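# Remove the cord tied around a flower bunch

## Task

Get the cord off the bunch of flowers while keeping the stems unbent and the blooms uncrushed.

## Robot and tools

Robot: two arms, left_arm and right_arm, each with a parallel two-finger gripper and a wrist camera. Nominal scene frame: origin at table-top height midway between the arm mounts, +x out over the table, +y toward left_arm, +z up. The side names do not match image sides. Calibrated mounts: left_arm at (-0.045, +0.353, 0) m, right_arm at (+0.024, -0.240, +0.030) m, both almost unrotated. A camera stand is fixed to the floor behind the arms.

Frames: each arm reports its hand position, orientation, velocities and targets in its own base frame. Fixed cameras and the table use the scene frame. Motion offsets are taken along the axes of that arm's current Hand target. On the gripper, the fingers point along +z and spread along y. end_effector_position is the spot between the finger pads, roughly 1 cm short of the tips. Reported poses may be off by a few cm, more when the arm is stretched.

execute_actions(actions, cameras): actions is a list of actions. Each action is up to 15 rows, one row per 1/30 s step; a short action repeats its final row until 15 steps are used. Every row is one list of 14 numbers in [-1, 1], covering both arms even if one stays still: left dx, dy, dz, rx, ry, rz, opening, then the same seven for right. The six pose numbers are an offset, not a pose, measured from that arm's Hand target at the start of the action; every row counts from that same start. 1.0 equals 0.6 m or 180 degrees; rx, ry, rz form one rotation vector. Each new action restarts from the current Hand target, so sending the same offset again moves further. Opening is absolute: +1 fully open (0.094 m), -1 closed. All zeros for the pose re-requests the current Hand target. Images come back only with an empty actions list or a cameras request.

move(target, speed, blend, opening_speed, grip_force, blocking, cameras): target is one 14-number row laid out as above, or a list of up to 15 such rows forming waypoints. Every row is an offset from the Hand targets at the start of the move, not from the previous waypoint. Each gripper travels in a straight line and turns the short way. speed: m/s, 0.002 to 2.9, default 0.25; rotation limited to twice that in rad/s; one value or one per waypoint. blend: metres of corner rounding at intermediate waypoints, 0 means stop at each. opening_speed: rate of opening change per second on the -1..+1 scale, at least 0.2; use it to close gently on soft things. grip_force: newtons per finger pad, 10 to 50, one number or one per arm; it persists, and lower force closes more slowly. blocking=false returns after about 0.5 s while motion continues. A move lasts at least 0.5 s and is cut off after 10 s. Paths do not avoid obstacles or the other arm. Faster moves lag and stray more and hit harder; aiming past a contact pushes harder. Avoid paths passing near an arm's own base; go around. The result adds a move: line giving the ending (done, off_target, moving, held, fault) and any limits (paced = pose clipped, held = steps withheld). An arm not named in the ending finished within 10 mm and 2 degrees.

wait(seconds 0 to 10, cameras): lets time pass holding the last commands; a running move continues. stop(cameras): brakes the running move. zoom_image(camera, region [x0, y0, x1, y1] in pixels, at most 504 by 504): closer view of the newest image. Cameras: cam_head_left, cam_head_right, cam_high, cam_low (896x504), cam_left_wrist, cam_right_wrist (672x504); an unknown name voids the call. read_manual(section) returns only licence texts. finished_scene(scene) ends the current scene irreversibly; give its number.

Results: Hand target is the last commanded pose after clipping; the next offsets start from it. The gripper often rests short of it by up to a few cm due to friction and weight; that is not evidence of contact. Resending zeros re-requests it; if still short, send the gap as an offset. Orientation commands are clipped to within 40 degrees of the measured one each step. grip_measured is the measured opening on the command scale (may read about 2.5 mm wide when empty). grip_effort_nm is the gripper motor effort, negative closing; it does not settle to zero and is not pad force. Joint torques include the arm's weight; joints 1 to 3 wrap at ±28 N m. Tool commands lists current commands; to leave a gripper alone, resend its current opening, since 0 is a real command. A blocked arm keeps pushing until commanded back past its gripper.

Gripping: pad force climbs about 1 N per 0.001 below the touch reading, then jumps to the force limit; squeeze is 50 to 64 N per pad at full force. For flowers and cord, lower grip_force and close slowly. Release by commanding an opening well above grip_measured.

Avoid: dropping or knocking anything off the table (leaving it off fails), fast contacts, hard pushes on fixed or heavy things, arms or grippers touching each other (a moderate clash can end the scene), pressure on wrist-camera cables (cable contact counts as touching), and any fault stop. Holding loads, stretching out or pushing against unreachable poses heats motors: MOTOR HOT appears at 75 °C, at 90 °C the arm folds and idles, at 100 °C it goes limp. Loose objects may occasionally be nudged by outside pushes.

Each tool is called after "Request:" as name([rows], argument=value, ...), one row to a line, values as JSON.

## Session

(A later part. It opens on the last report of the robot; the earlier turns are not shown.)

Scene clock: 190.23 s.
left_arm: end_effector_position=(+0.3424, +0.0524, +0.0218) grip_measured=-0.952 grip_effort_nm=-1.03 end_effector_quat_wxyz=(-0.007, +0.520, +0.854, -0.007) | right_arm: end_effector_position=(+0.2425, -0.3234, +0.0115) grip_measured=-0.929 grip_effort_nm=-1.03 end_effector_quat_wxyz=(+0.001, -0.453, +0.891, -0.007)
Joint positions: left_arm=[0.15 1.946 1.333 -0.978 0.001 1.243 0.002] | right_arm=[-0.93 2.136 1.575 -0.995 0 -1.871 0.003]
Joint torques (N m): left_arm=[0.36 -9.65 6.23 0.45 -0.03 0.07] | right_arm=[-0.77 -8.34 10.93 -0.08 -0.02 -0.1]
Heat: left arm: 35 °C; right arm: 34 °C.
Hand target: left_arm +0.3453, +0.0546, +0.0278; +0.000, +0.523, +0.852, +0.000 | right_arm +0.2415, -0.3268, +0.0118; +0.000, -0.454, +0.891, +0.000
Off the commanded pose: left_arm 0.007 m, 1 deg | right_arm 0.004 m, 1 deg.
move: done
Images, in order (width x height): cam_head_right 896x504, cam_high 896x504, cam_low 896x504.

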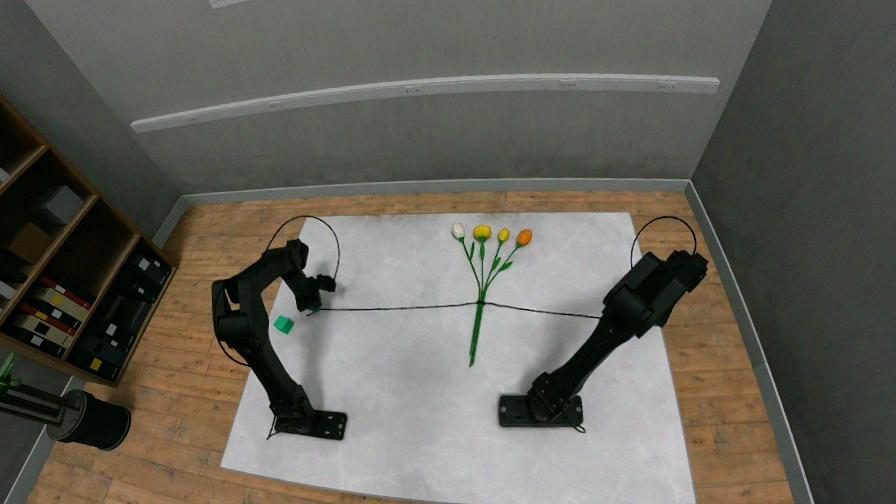

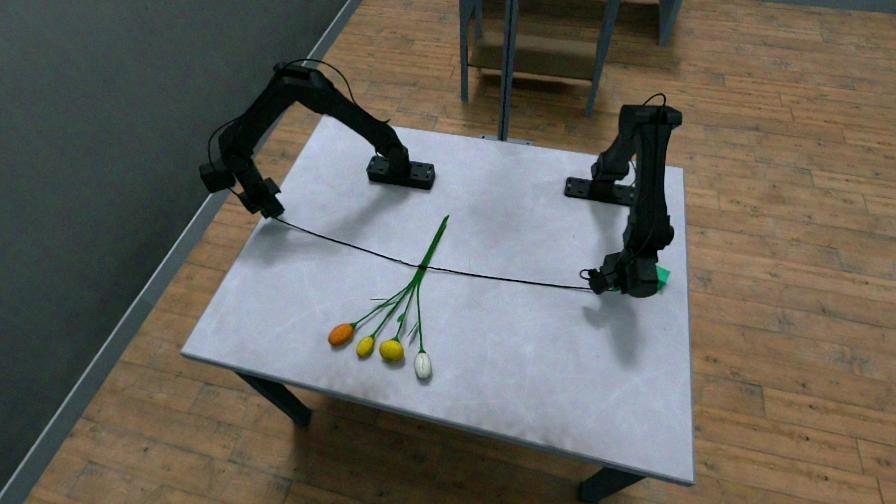

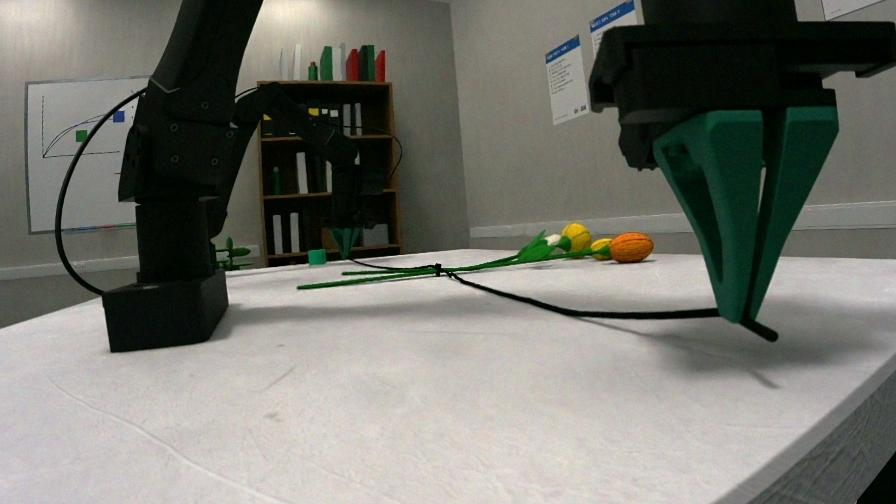

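Request:
move([
  [0,0,0,0,0,0,-0.2,0,0,0,0,0,0,-0.2],
  [0,0,-0.15,0,0,0,-0.2,0,0,-0.15,0,0,0,0.0],
  [0,0,-0.15,0,0,0,-0.2,-0.516,0.282,-0.13,0,0,0,0.0],
], opening_speed=1.0, speed=[0.1,0.1,0.25], cameras=["cam_head_right","cam_high","cam_right_wrist","cam_left_wrist"])

Scene clock: 213.67 s.
left_arm: end_effector_position=(+0.3438, +0.0526, +0.1062) grip_measured=-0.202 grip_effort_nm=0.08 end_effector_quat_wxyz=(-0.009, +0.520, +0.854, -0.008) | right_arm: end_effector_position=(+0.2825, +0.0226, +0.0897) grip_measured=-0.002 grip_effort_nm=0.10 end_effector_quat_wxyz=(-0.008, -0.457, +0.890, +0.004)
Joint positions: left_arm=[0.15 1.888 1.597 -1.305 0.001 1.244 0.038] | right_arm=[0.075 1.644 1.238 -1.183 -0.002 -0.874 0.047]
Joint torques (N m): left_arm=[0.35 -9.91 7.95 0.3 -0.04 0.07] | right_arm=[0.13 -6.06 7.77 0.33 -0.01 0.09]
Heat: left arm: 36 °C; right arm: 34 °C.
Hand target: left_arm +0.3453, +0.0546, +0.1179; +0.001, +0.523, +0.853, +0.001 | right_arm +0.2865, +0.0232, +0.0896; +0.000, -0.454, +0.891, +0.000
Off the commanded pose: left_arm 0.012 m, 2 deg | right_arm 0.004 m, 1 deg.
move: off_target (left_arm); target 2's new opening was sent with right_arm's hand 0.018 m and 2 deg from that target
Images, in order (width x height): cam_head_right 896x504, cam_high 896x504, cam_left_wrist 672x504, cam_right_wrist 672x504.

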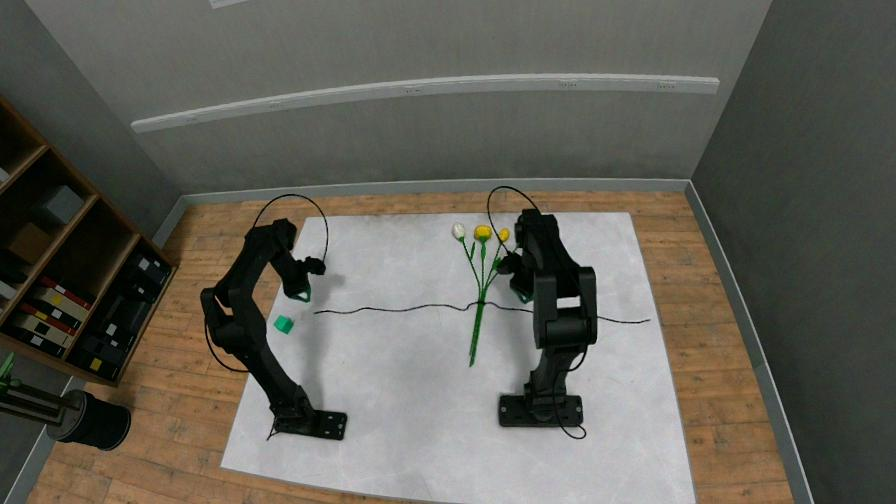

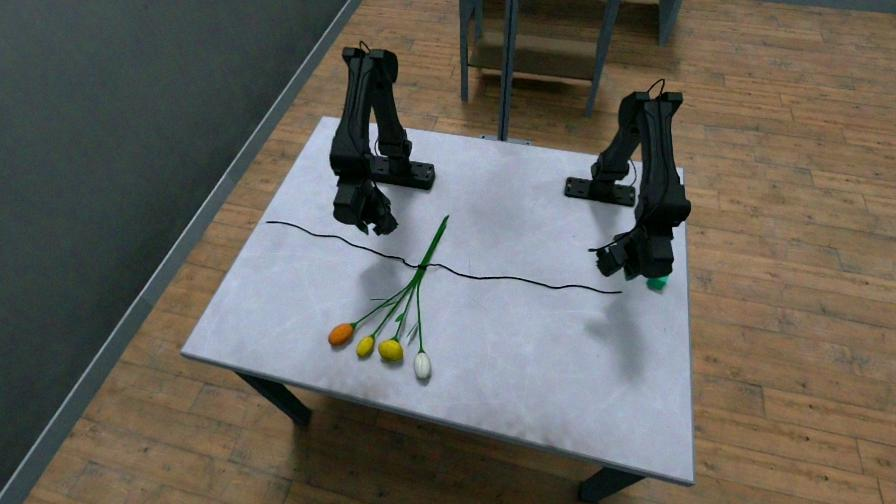

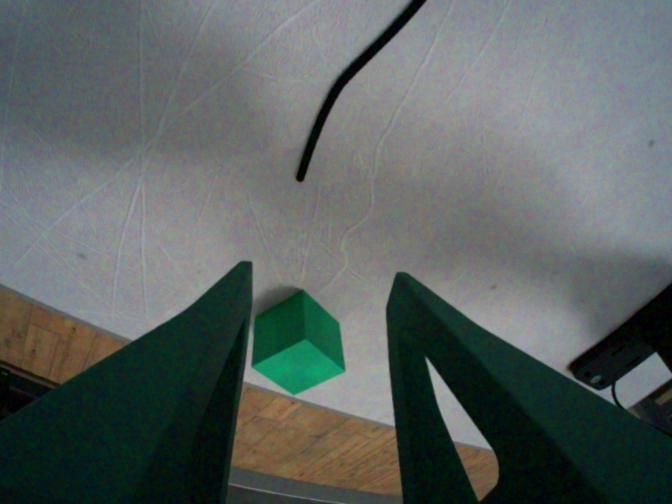

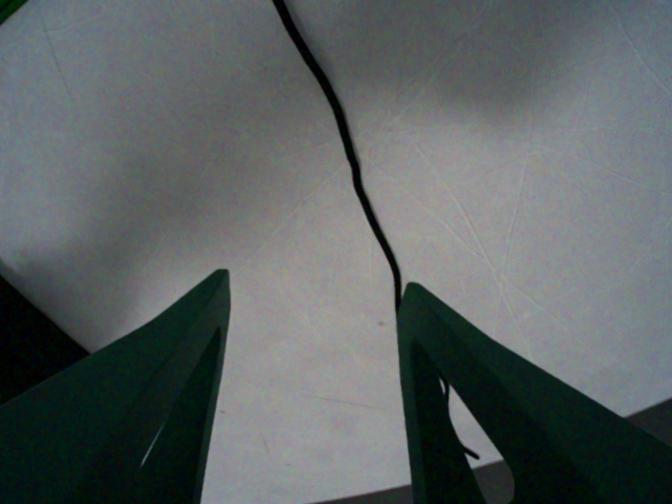

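Request:
move([
  [0,0,0,0,0,0,-0.2,-0.043,-0.012,0.1,0,0,0,0.0],
  [0,0,0,0,0,0,-0.2,-0.043,-0.012,0.177,0,0,0,0.0],
  [0,0,0,0,0,0,-0.2,-0.043,-0.012,0.177,0,0,0,-1.0],
], opening_speed=0.8, speed=[0.2,0.08,0.1], cameras=["cam_low","cam_right_wrist"])

Scene clock: 225.57 s.
left_arm: end_effector_position=(+0.3438, +0.0526, +0.1062) grip_measured=-0.202 grip_effort_nm=0.08 end_effector_quat_wxyz=(-0.009, +0.520, +0.854, -0.008) | right_arm: end_effector_position=(+0.3105, +0.0386, -0.0098) grip_measured=-0.959 grip_effort_nm=-0.95 end_effector_quat_wxyz=(+0.004, -0.455, +0.891, -0.001)
Joint positions: left_arm=[0.15 1.888 1.597 -1.305 0.001 1.244 0.038] | right_arm=[0.12 1.86 1.075 -0.777 -0.001 -0.825 0.002]
Joint velocities: left_arm=[0.002 -0.007 -0.017 0.007 -0.022 -0.037 0.004] | right_arm=[within noise]
Joint torques (N m): left_arm=[0.35 -9.91 7.94 0.3 -0.03 0.07] | right_arm=[0.5 -6.34 5.6 0.39 0 0.08]
Heat: left arm: 36 °C; right arm: 33 °C.
Hand target: left_arm +0.3453, +0.0546, +0.1179; +0.001, +0.523, +0.853, +0.001 | right_arm +0.3075, +0.0398, -0.0166; +0.000, -0.454, +0.891, +0.000
Off the commanded pose: left_arm 0.012 m, 2 deg | right_arm 0.008 m, 1 deg.
move: off_target (left_arm)
Images, in order (width x height): cam_low 896x504, cam_right_wrist 672x504.

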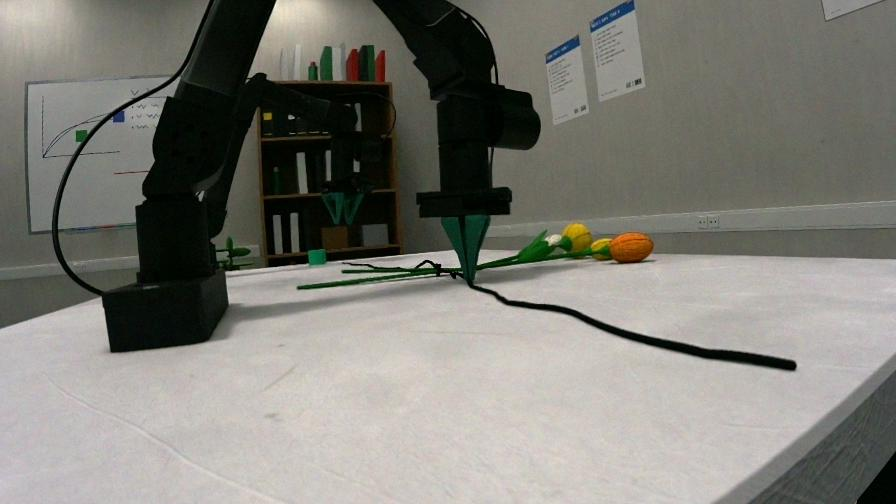

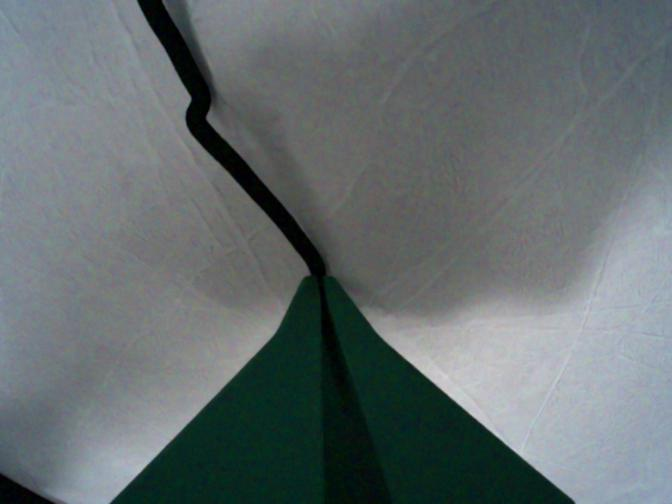

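Request:
move(target=[0,0,0,0,0,0,-0.2,0.162,-0.118,-0.03,0,0,0,-1.0], speed=0.06, cameras=["cam_head_right","cam_high"])

Request:
zoom_image(camera="cam_high", region=[300, 180, 560, 400])

Scene clock: 233.33 s.
left_arm: end_effector_position=(+0.3438, +0.0526, +0.1062) grip_measured=-0.202 grip_effort_nm=0.08 end_effector_quat_wxyz=(-0.009, +0.520, +0.854, -0.008) | right_arm: end_effector_position=(+0.3040, -0.0779, -0.0035) grip_measured=-0.982 grip_effort_nm=-0.98 end_effector_quat_wxyz=(+0.000, -0.452, +0.892, +0.000)
Joint positions: left_arm=[0.15 1.888 1.597 -1.305 0.001 1.244 0.038] | right_arm=[-0.254 1.858 1.1 -0.813 0 -1.192 0.001]
Joint torques (N m): left_arm=[0.35 -9.91 7.95 0.3 -0.03 0.07] | right_arm=[-0.55 -6.86 9.98 -0.09 -0.02 -0.1]
Heat: left arm: 37 °C; right arm: 33 °C.
Hand target: left_arm +0.3453, +0.0546, +0.1179; +0.001, +0.523, +0.853, +0.001 | right_arm +0.3077, -0.0806, +0.0015; +0.000, -0.454, +0.891, +0.000
Off the commanded pose: left_arm 0.012 m, 2 deg | right_arm 0.007 m, 0 deg.
move: off_target (left_arm)
Images, in order (width x height): cam_head_right 896x504, cam_high 896x504.

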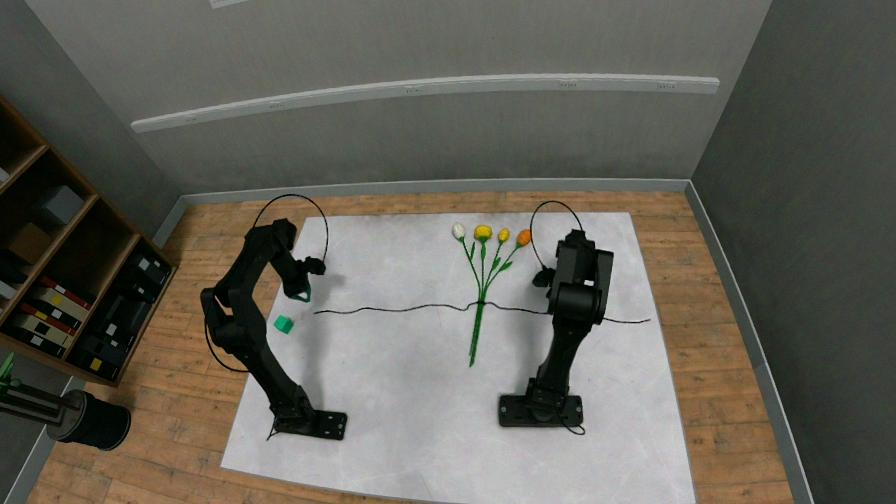

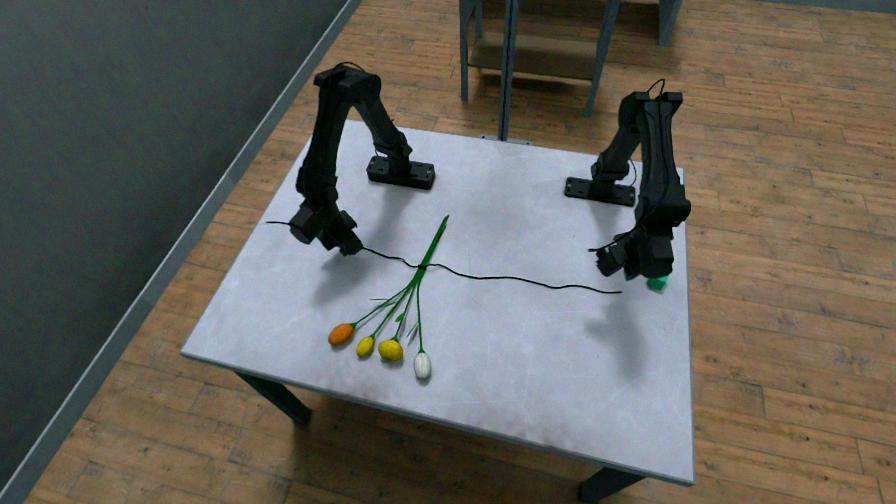

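Scaled by 1.938 from the camera's 896x504 image, which has a finer 1280x720 frame.

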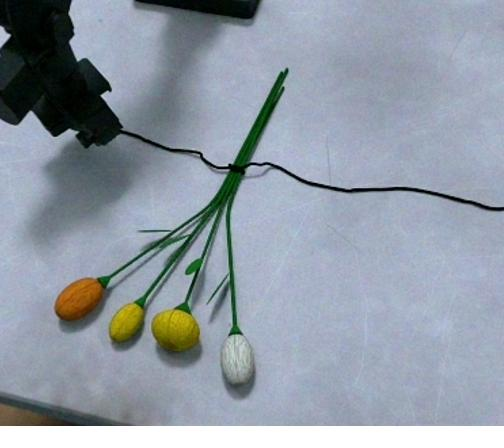

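Request:
move([
  [0,0,0,0,0,0,-0.2,0,0,0,0,0,0,0.0],
  [0,0,0,0,0,0,-0.2,-0.141,0.103,-0.1,0,0,0,0.0],
], speed=0.25, opening_speed=1.0, cameras=["cam_right_wrist"])

Scene clock: 240.13 s.
left_arm: end_effector_position=(+0.3438, +0.0526, +0.1062) grip_measured=-0.202 grip_effort_nm=0.08 end_effector_quat_wxyz=(-0.009, +0.520, +0.854, -0.008) | right_arm: end_effector_position=(+0.3024, +0.0230, +0.0499) grip_measured=-0.002 grip_effort_nm=0.10 end_effector_quat_wxyz=(-0.011, -0.457, +0.889, +0.003)
Joint positions: left_arm=[0.15 1.888 1.597 -1.305 0.001 1.244 0.038] | right_arm=[0.074 1.757 1.204 -1.04 0.003 -0.875 0.047]
Joint torques (N m): left_arm=[0.36 -9.89 7.95 0.3 -0.03 0.07] | right_arm=[0.06 -7.91 10.61 -0.1 -0.05 0.08]
Heat: left arm: 37 °C; right arm: 33 °C.
Hand target: left_arm +0.3453, +0.0546, +0.1179; +0.001, +0.523, +0.853, +0.001 | right_arm +0.3074, +0.0243, +0.0614; +0.000, -0.454, +0.891, +0.000
Off the commanded pose: left_arm 0.012 m, 2 deg | right_arm 0.013 m, 1 deg.
move: off_target (left_arm, right_arm)
Images, in order (width x height): cam_right_wrist 672x504.

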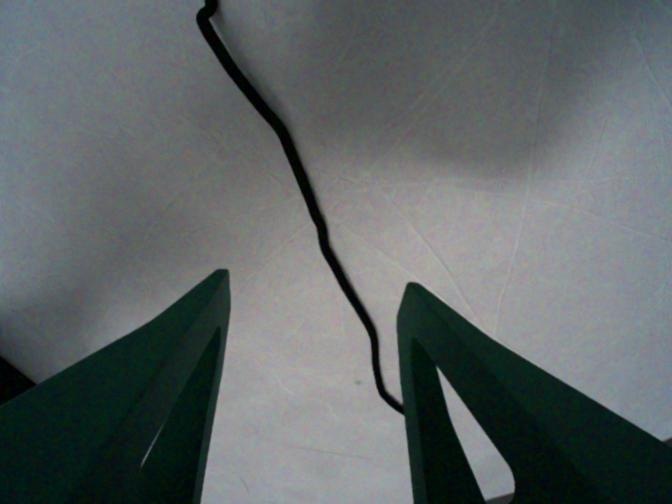

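Request:
move([
  [0,0,0,0,0,0,-0.2,0,0.012,0.11,0,0,0,0.0],
  [0,0,0,0,0,0,-0.2,0,0.012,0.148,0,0,0,0.0],
  [0,0,0,0,0,0,-0.2,0,0.012,0.148,0,0,0,-1.0],
], opening_speed=0.8, speed=[0.2,0.06,0.1], cameras=["cam_low","cam_right_wrist"])

Scene clock: 249.47 s.
left_arm: end_effector_position=(+0.3438, +0.0526, +0.1062) grip_measured=-0.202 grip_effort_nm=0.08 end_effector_quat_wxyz=(-0.009, +0.520, +0.854, -0.008) | right_arm: end_effector_position=(+0.3100, +0.0250, -0.0127) grip_measured=-0.926 grip_effort_nm=-1.00 end_effector_quat_wxyz=(+0.012, -0.453, +0.891, -0.011)
Joint positions: left_arm=[0.15 1.888 1.597 -1.305 0.001 1.244 0.038] | right_arm=[0.084 1.842 1.036 -0.735 0.012 -0.857 0.003]
Joint torques (N m): left_arm=[0.35 -9.91 7.94 0.3 -0.03 0.07] | right_arm=[0.55 -4.92 4.41 0.53 -0.13 0.06]
Heat: left arm: 37 °C; right arm: 33 °C.
Hand target: left_arm +0.3453, +0.0546, +0.1179; +0.001, +0.523, +0.853, +0.001 | right_arm +0.3015, +0.0286, -0.0274; +0.000, -0.454, +0.891, +0.000
Off the commanded pose: left_arm 0.012 m, 2 deg | right_arm 0.017 m, 2 deg.
move: off_target (left_arm, right_arm); target 3's new opening was sent with right_arm's hand 0.015 m and 0 deg from that target
Images, in order (width x height): cam_low 896x504, cam_right_wrist 672x504.

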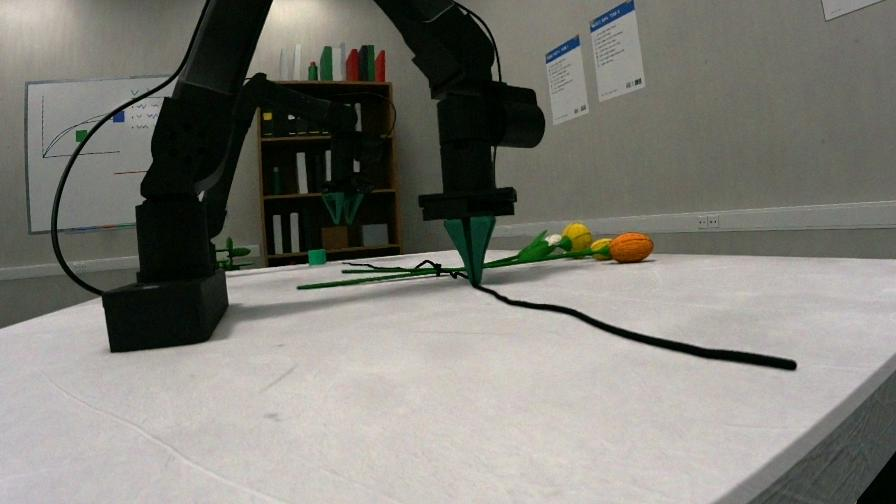

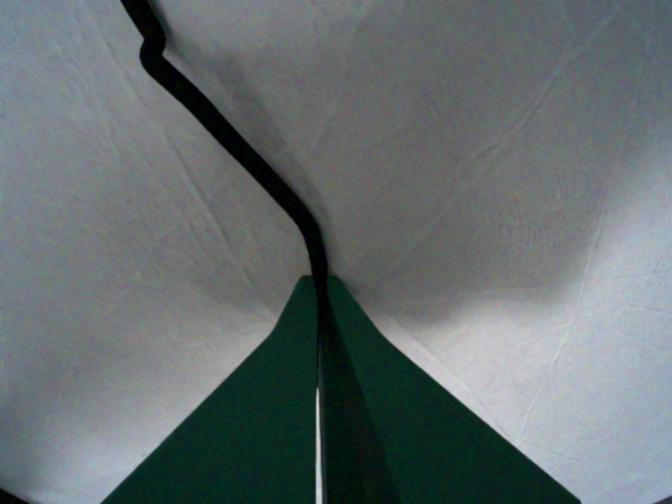

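Good grip (-0.926). Pull.

Request:
move(target=[0,0,0,0,0,0,-0.2,0.19,-0.15,-0.05,0,0,0,-1.0], speed=0.06, cameras=["cam_head_right","cam_high"])

Request:
zoom_image(camera="cam_high", region=[300, 180, 560, 400])

Scene clock: 256.53 s.
left_arm: end_effector_position=(+0.3438, +0.0526, +0.1062) grip_measured=-0.202 grip_effort_nm=0.08 end_effector_quat_wxyz=(-0.009, +0.520, +0.854, -0.008) | right_arm: end_effector_position=(+0.3051, -0.1132, +0.0005) grip_measured=-0.927 grip_effort_nm=-1.03 end_effector_quat_wxyz=(+0.004, -0.452, +0.892, -0.003)
Joint positions: left_arm=[0.15 1.888 1.597 -1.305 0.001 1.244 0.038] | right_arm=[-0.36 1.881 1.15 -0.83 -0.003 -1.299 0.003]
Joint torques (N m): left_arm=[0.35 -9.89 7.94 0.31 -0.03 0.07] | right_arm=[-0.58 -6.35 10.22 -0.07 0.01 -0.08]
Heat: left arm: 37 °C; right arm: 33 °C.
Hand target: left_arm +0.3453, +0.0546, +0.1179; +0.001, +0.523, +0.853, +0.001 | right_arm +0.3074, -0.1166, +0.0026; +0.000, -0.454, +0.891, +0.000
Off the commanded pose: left_arm 0.012 m, 2 deg | right_arm 0.005 m, 1 deg.
move: off_target (left_arm)
Images, in order (width x height): cam_head_right 896x504, cam_high 896x504.

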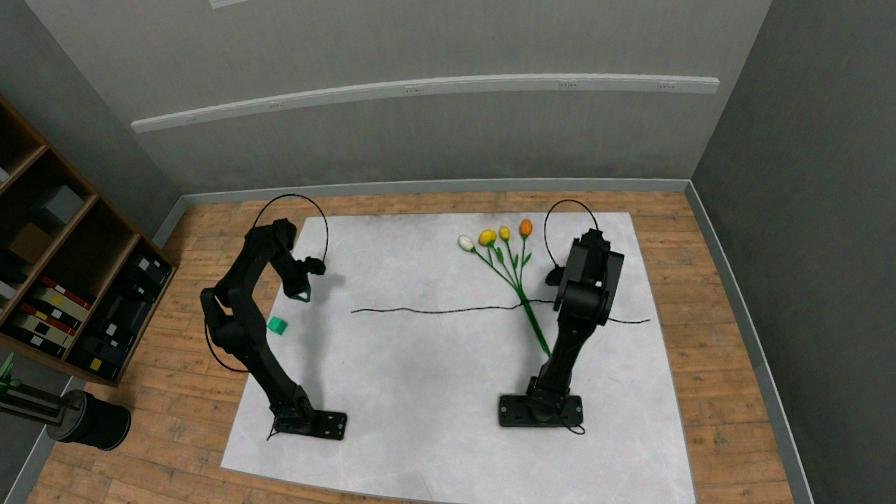

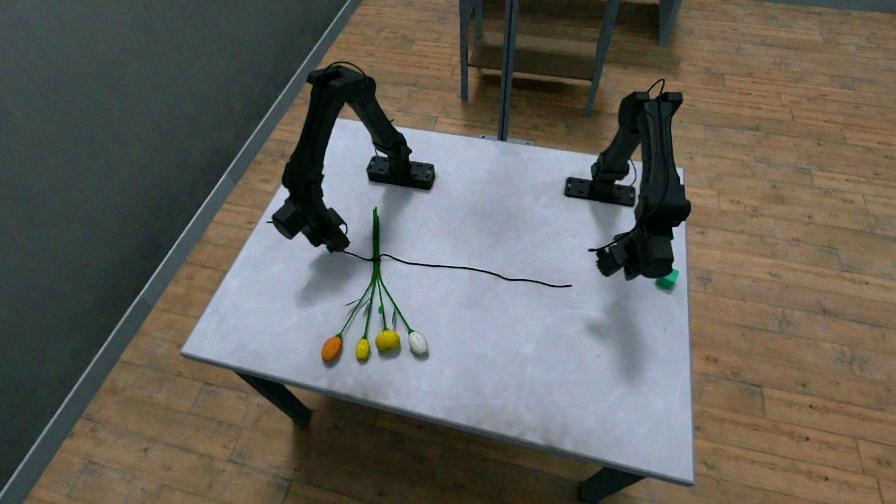

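Scaled by 1.938 from the camera's 896x504 image, which has a finer 1280x720 frame.

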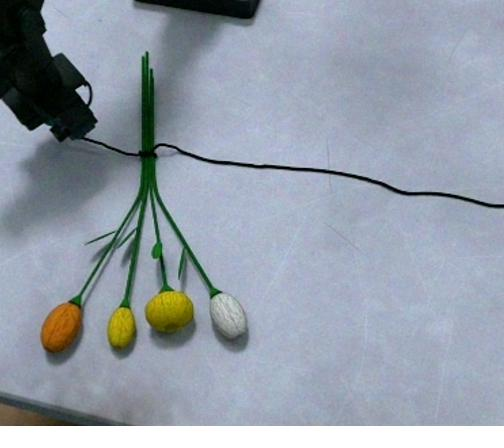

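Request:
move([
  [0,0,0,0,0,0,-0.2,0,0,0,0,0,0,0.0],
  [0,0,0,0,0,0,0.0,0,0,-0.17,0,0,0,0.0],
  [-0.662,-0.309,0.03,0,0,0,0.0,-0.048,0.16,-0.17,0,0,0.172,0.0],
], opening_speed=1.0, speed=[0.1,0.1,0.25], cameras=["cam_head_right","cam_high","cam_right_wrist","cam_left_wrist"])

Scene clock: 285.50 s.
left_arm: end_effector_position=(+0.3584, -0.3846, +0.1103) grip_measured=-0.002 grip_effort_nm=0.08 end_effector_quat_wxyz=(+0.095, +0.527, +0.844, -0.024) | right_arm: end_effector_position=(+0.2527, -0.0394, +0.1045) grip_measured=-0.002 grip_effort_nm=0.09 end_effector_quat_wxyz=(+0.001, -0.200, +0.980, +0.000)
Joint positions: left_arm=[-0.824 2.594 2.761 -1.542 -0.003 0.292 0.047] | right_arm=[-0.16 1.513 1.165 -1.221 -0.001 -0.563 0.047]
Joint torques (N m): left_arm=[0.38 -10.41 7.97 0.7 -0.01 -0.11] | right_arm=[0.65 -6.68 6.17 0.14 -0.01 0.08]
Heat: left arm: 37 °C; right arm: 33 °C.
Hand target: left_arm +0.3602, -0.3835, +0.0998; +0.000, +0.523, +0.853, +0.001 | right_arm +0.2466, -0.0368, +0.1046; +0.000, -0.200, +0.980, +0.000
Off the commanded pose: left_arm 0.011 m, 11 deg | right_arm 0.007 m, 0 deg.
joint sent to its limit (left arm) — joint 4 (wrist pitch), lower limit. The joint targets are off in orientation, not in position.
move: off_target (left_arm); target 2's new opening was sent with left_arm's hand 0.012 m and 2 deg from that target
Images, in order (width x height): cam_head_right 896x504, cam_high 896x504, cam_left_wrist 672x504, cam_right_wrist 672x504.

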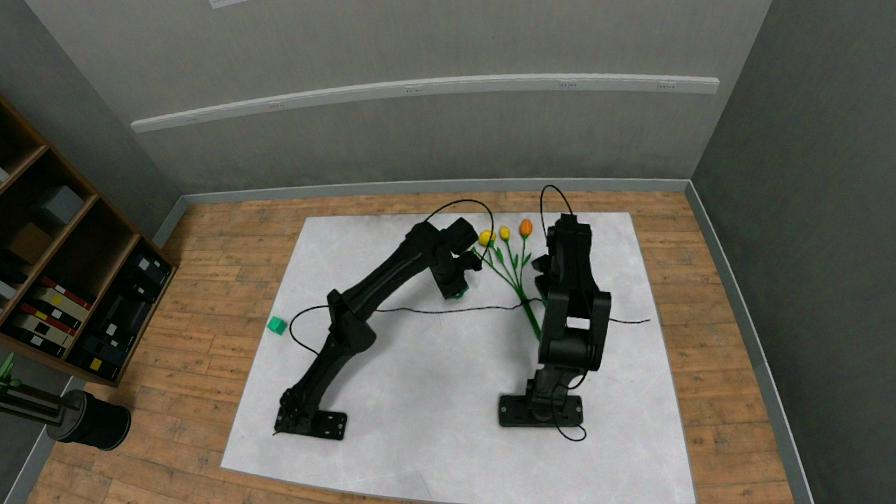

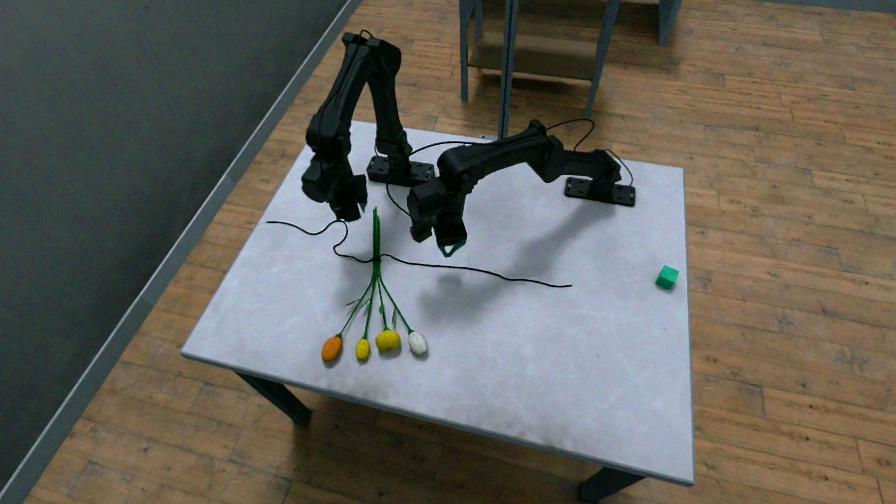

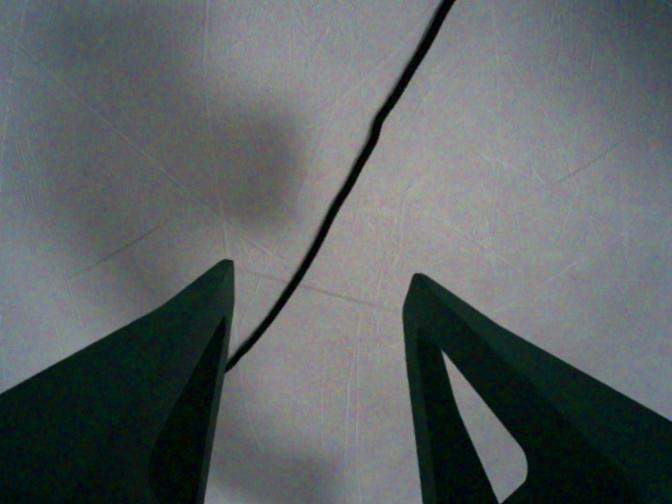

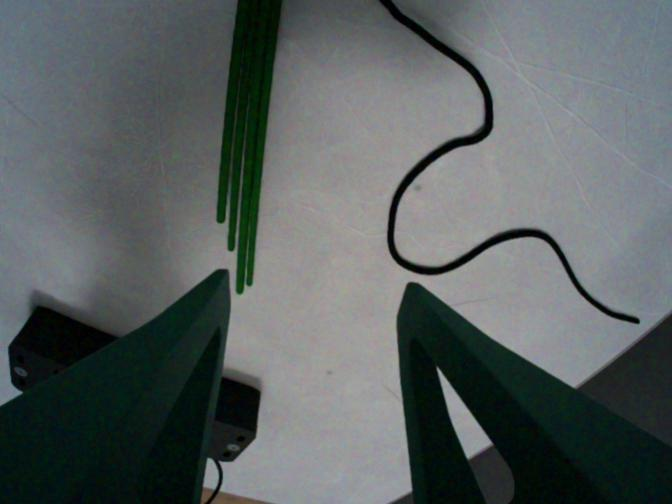

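Request:
move(target=[0,0,0.08,0,0,0.15,0.0,-0.08,0.037,0.06,0,0,0,0.0], speed=0.2, cameras=["cam_head_right","cam_high","cam_right_wrist","cam_left_wrist"])

Scene clock: 309.67 s.
left_arm: end_effector_position=(+0.3598, -0.3839, +0.0624) grip_measured=-0.002 grip_effort_nm=0.08 end_effector_quat_wxyz=(+0.056, +0.703, +0.709, -0.002) | right_arm: end_effector_position=(+0.2807, +0.0008, +0.0736) grip_measured=-0.002 grip_effort_nm=0.10 end_effector_quat_wxyz=(+0.000, -0.201, +0.980, +0.000)
Joint positions: left_arm=[-0.82 2.703 2.788 -1.543 0 0.742 0.047] | right_arm=[-0.001 1.629 1.157 -1.099 -0.001 -0.405 0.047]
Joint torques (N m): left_arm=[0.08 -10.81 8.31 0.56 -0.02 0.07] | right_arm=[0.54 -5.08 6.93 0.39 -0.01 0.08]
Heat: left arm: 36 °C; right arm: 32 °C.
Hand target: left_arm +0.3603, -0.3835, +0.0518; +0.000, +0.707, +0.707, +0.000 | right_arm +0.2821, +0.0024, +0.0686; +0.000, -0.200, +0.980, +0.000
Off the commanded pose: left_arm 0.011 m, 6 deg | right_arm 0.006 m, 0 deg.
joint sent to its limit (left arm) — joint 4 (wrist pitch), lower limit. The joint targets are off in orientation, not in position.
move: off_target (left_arm)
Images, in order (width x height): cam_head_right 896x504, cam_high 896x504, cam_left_wrist 672x504, cam_right_wrist 672x504.

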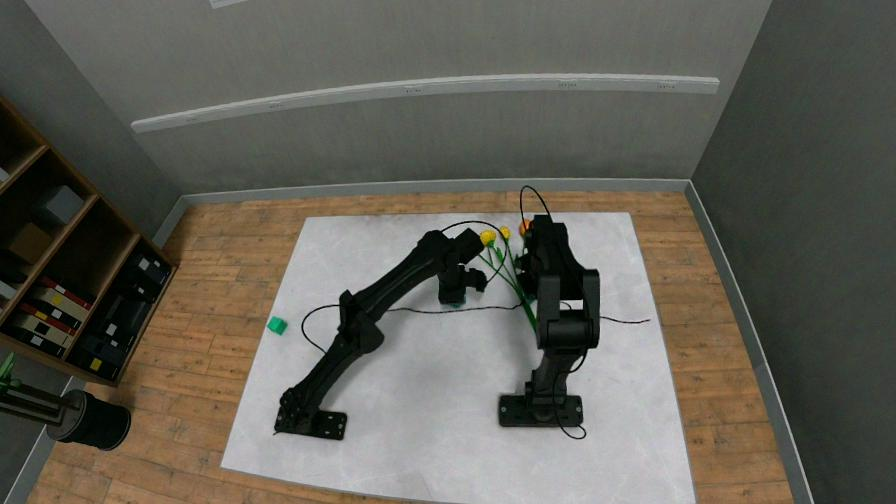

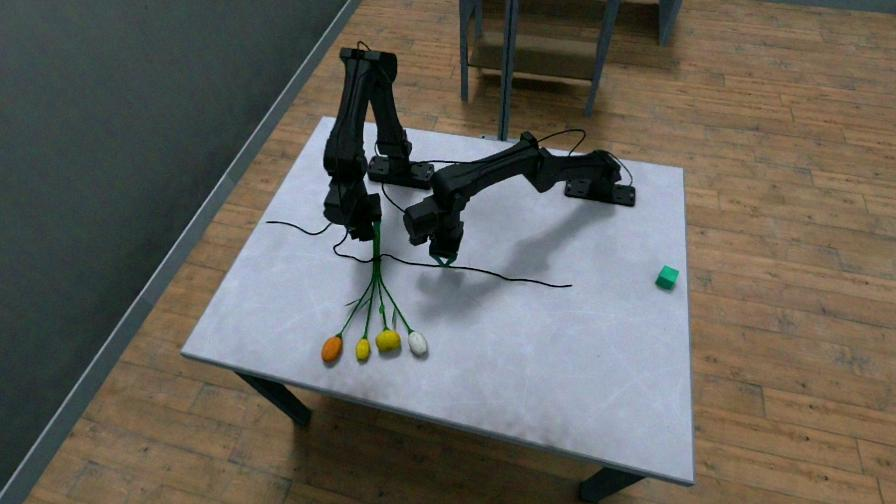

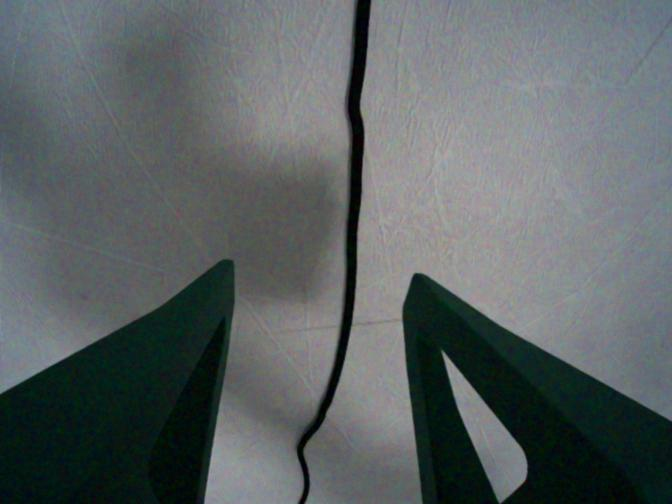

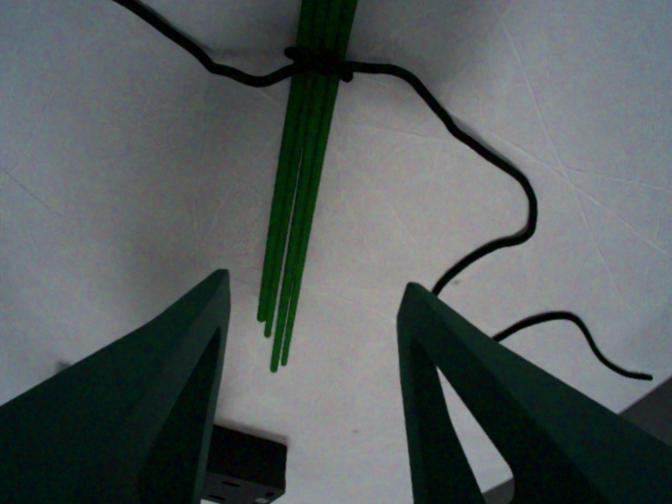

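Request:
move([
  [0,-0.02,0.05,0,0,0,0.0,0,0.008,0.08,0,0,0,0.0],
  [0,-0.02,0.097,0,0,0,0.0,0,0.008,0.134,0,0,0,0.0],
  [0,-0.02,0.097,0,0,0,-1.0,0,0.008,0.134,0,0,0,-0.6],
], speed=[0.2,0.06,0.1], opening_speed=0.8, cameras=["cam_head_right","cam_high","cam_right_wrist","cam_left_wrist","cam_low"])

Scene clock: 334.47 s.
left_arm: end_effector_position=(+0.3531, -0.3851, +0.0146) grip_measured=-0.989 grip_effort_nm=-0.58 end_effector_quat_wxyz=(+0.021, +0.708, +0.706, -0.001) | right_arm: end_effector_position=(+0.2828, +0.0050, -0.0053) grip_measured=-0.598 grip_effort_nm=-0.10 end_effector_quat_wxyz=(+0.003, -0.200, +0.980, +0.000)
Joint positions: left_arm=[-0.831 2.753 2.698 -1.474 0 0.743 0.001] | right_arm=[0.014 1.75 0.954 -0.768 -0.001 -0.389 0.019]
Joint torques (N m): left_arm=[-0.51 -10.95 5.07 0.61 -0.03 -0.08] | right_arm=[0.62 -5.41 5.53 0.42 -0.01 0.08]
Heat: left arm: 36 °C; right arm: 31 °C.
Hand target: left_arm +0.3483, -0.3835, -0.0065; +0.000, +0.707, +0.707, +0.000 | right_arm +0.2802, +0.0068, -0.0118; +0.000, -0.200, +0.980, +0.000
Off the commanded pose: left_arm 0.022 m, 2 deg | right_arm 0.007 m, 0 deg.
move: off_target (left_arm); target 3's new opening was sent with left_arm's hand 0.022 m and 2 deg from that target
Images, in order (width x height): cam_head_right 896x504, cam_high 896x504, cam_low 896x504, cam_left_wrist 672x504, cam_right_wrist 672x504.

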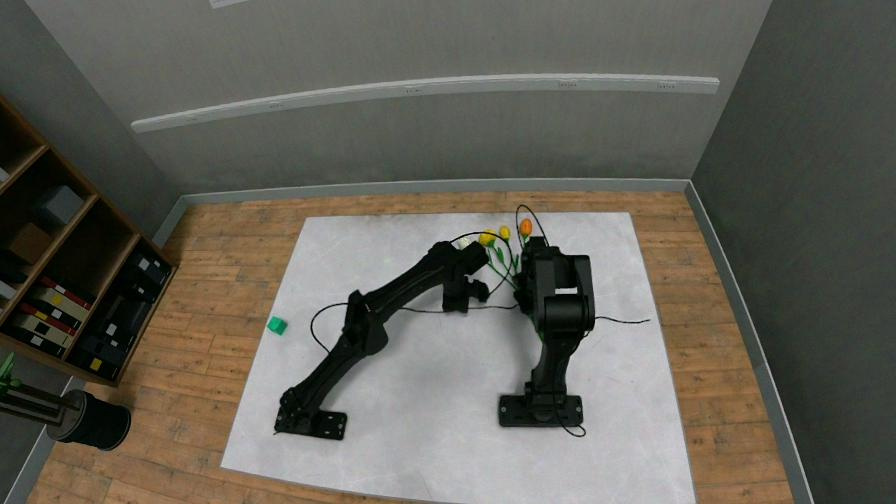

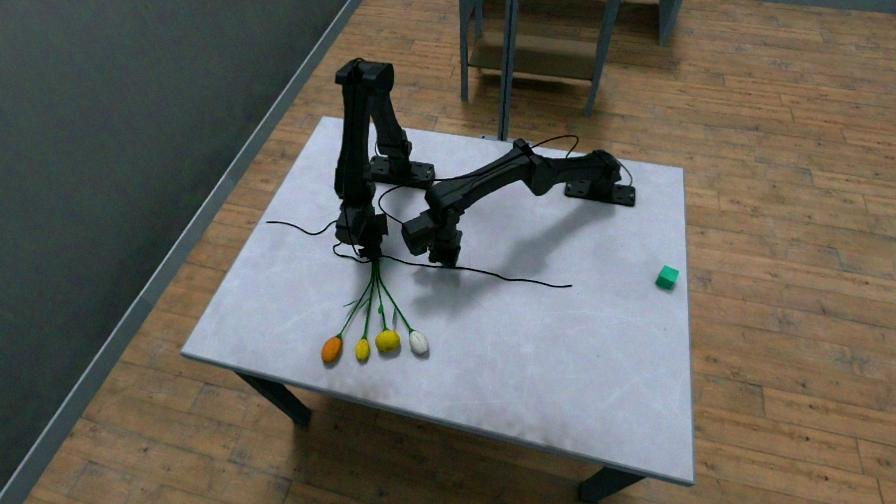

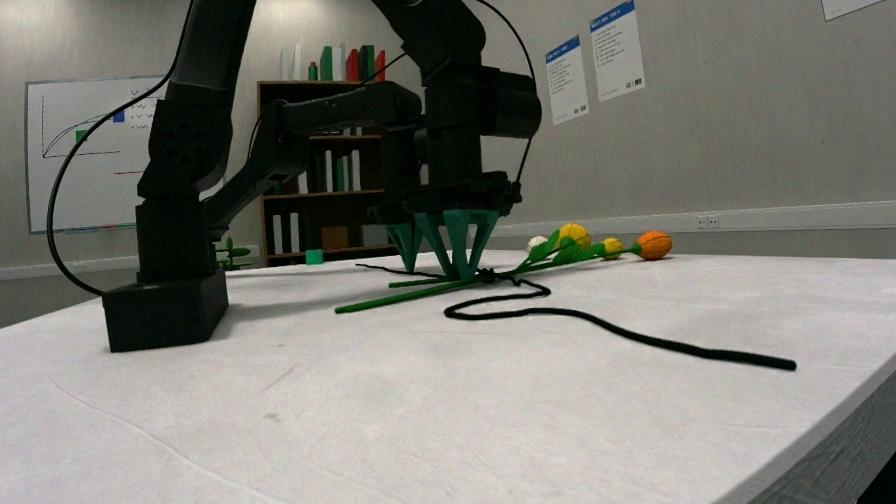

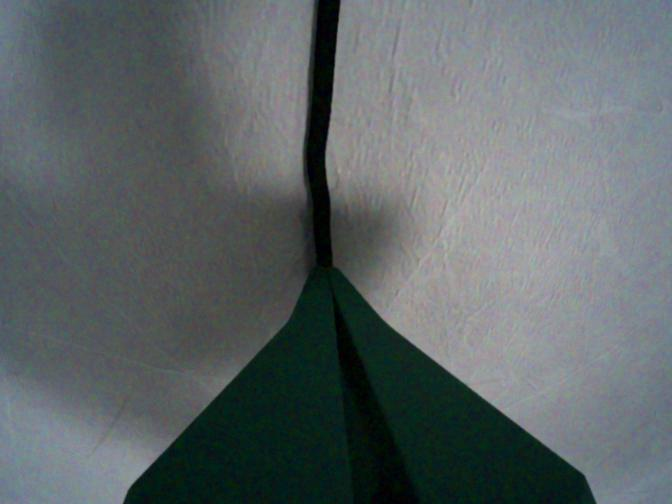

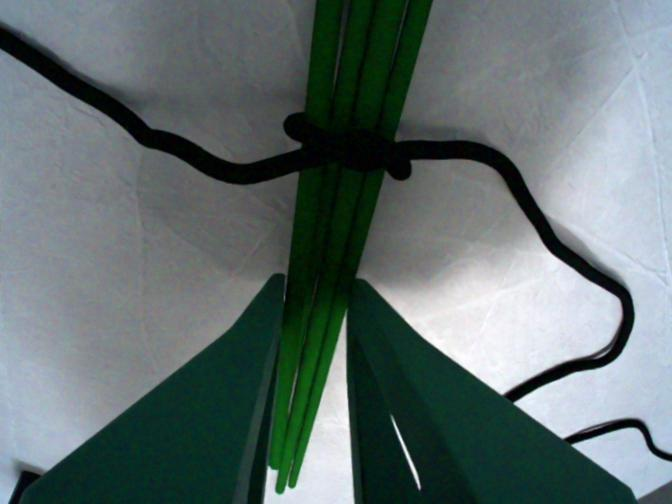

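Request:
move([
  [0,0,0,0,0,0,-0.3,0,0,0,0,0,0,-0.66],
  [0,0,0.02,0,0,0,-0.3,0,0,0,0,0,0,-0.66],
  [0,0,0.02,0,0,0,-1.0,0,0,0,0,0,0,-0.66],
], speed=[0.1,0.05,0.1], opening_speed=0.8, cameras=["cam_right_wrist","cam_left_wrist"])

Scene clock: 345.03 s.
left_arm: end_effector_position=(+0.3480, -0.3848, +0.0084) grip_measured=-0.951 grip_effort_nm=-1.02 end_effector_quat_wxyz=(+0.013, +0.710, +0.704, -0.004) | right_arm: end_effector_position=(+0.2828, +0.0050, -0.0053) grip_measured=-0.658 grip_effort_nm=-0.10 end_effector_quat_wxyz=(+0.003, -0.200, +0.980, +0.000)
Joint positions: left_arm=[-0.835 2.735 2.638 -1.446 0.006 0.743 0.002] | right_arm=[0.014 1.75 0.954 -0.768 -0.001 -0.389 0.016]
Joint torques (N m): left_arm=[-0.05 -10.97 3 0.95 -0.09 -0.08] | right_arm=[0.61 -5.44 5.52 0.42 0 0.08]
Heat: left arm: 35 °C; right arm: 31 °C.
Hand target: left_arm +0.3484, -0.3834, -0.0184; +0.000, +0.707, +0.707, +0.001 | right_arm +0.2802, +0.0068, -0.0118; +0.000, -0.200, +0.980, +0.000
Off the commanded pose: left_arm 0.027 m, 2 deg | right_arm 0.007 m, 0 deg.
move: off_target (left_arm); target 3's new opening was sent with left_arm's hand 0.028 m and 2 deg from that target
Images, in order (width x height): cam_left_wrist 672x504, cam_right_wrist 672x504.

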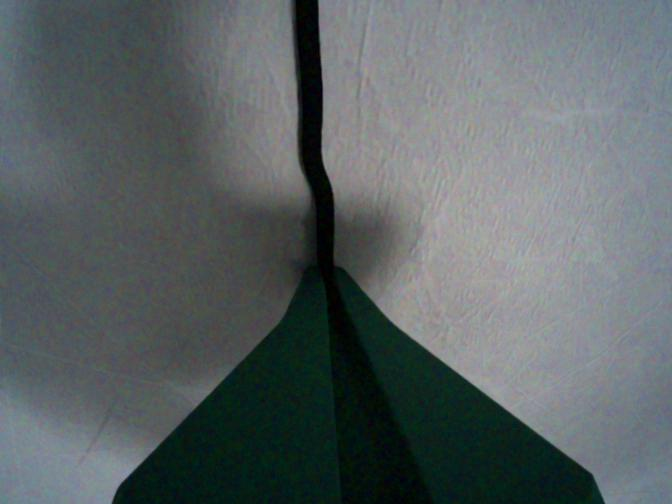

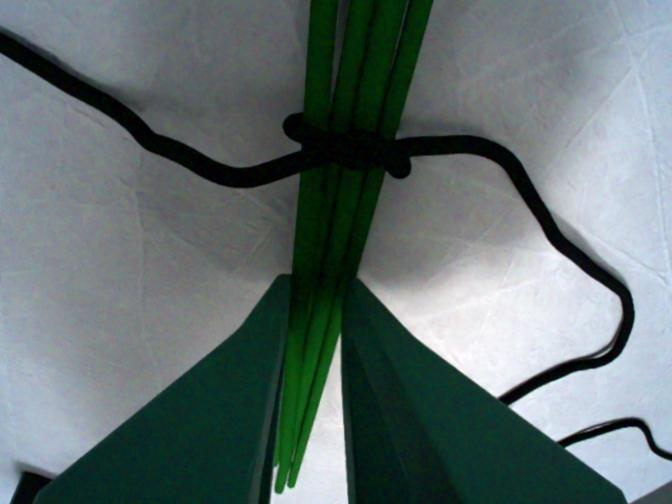

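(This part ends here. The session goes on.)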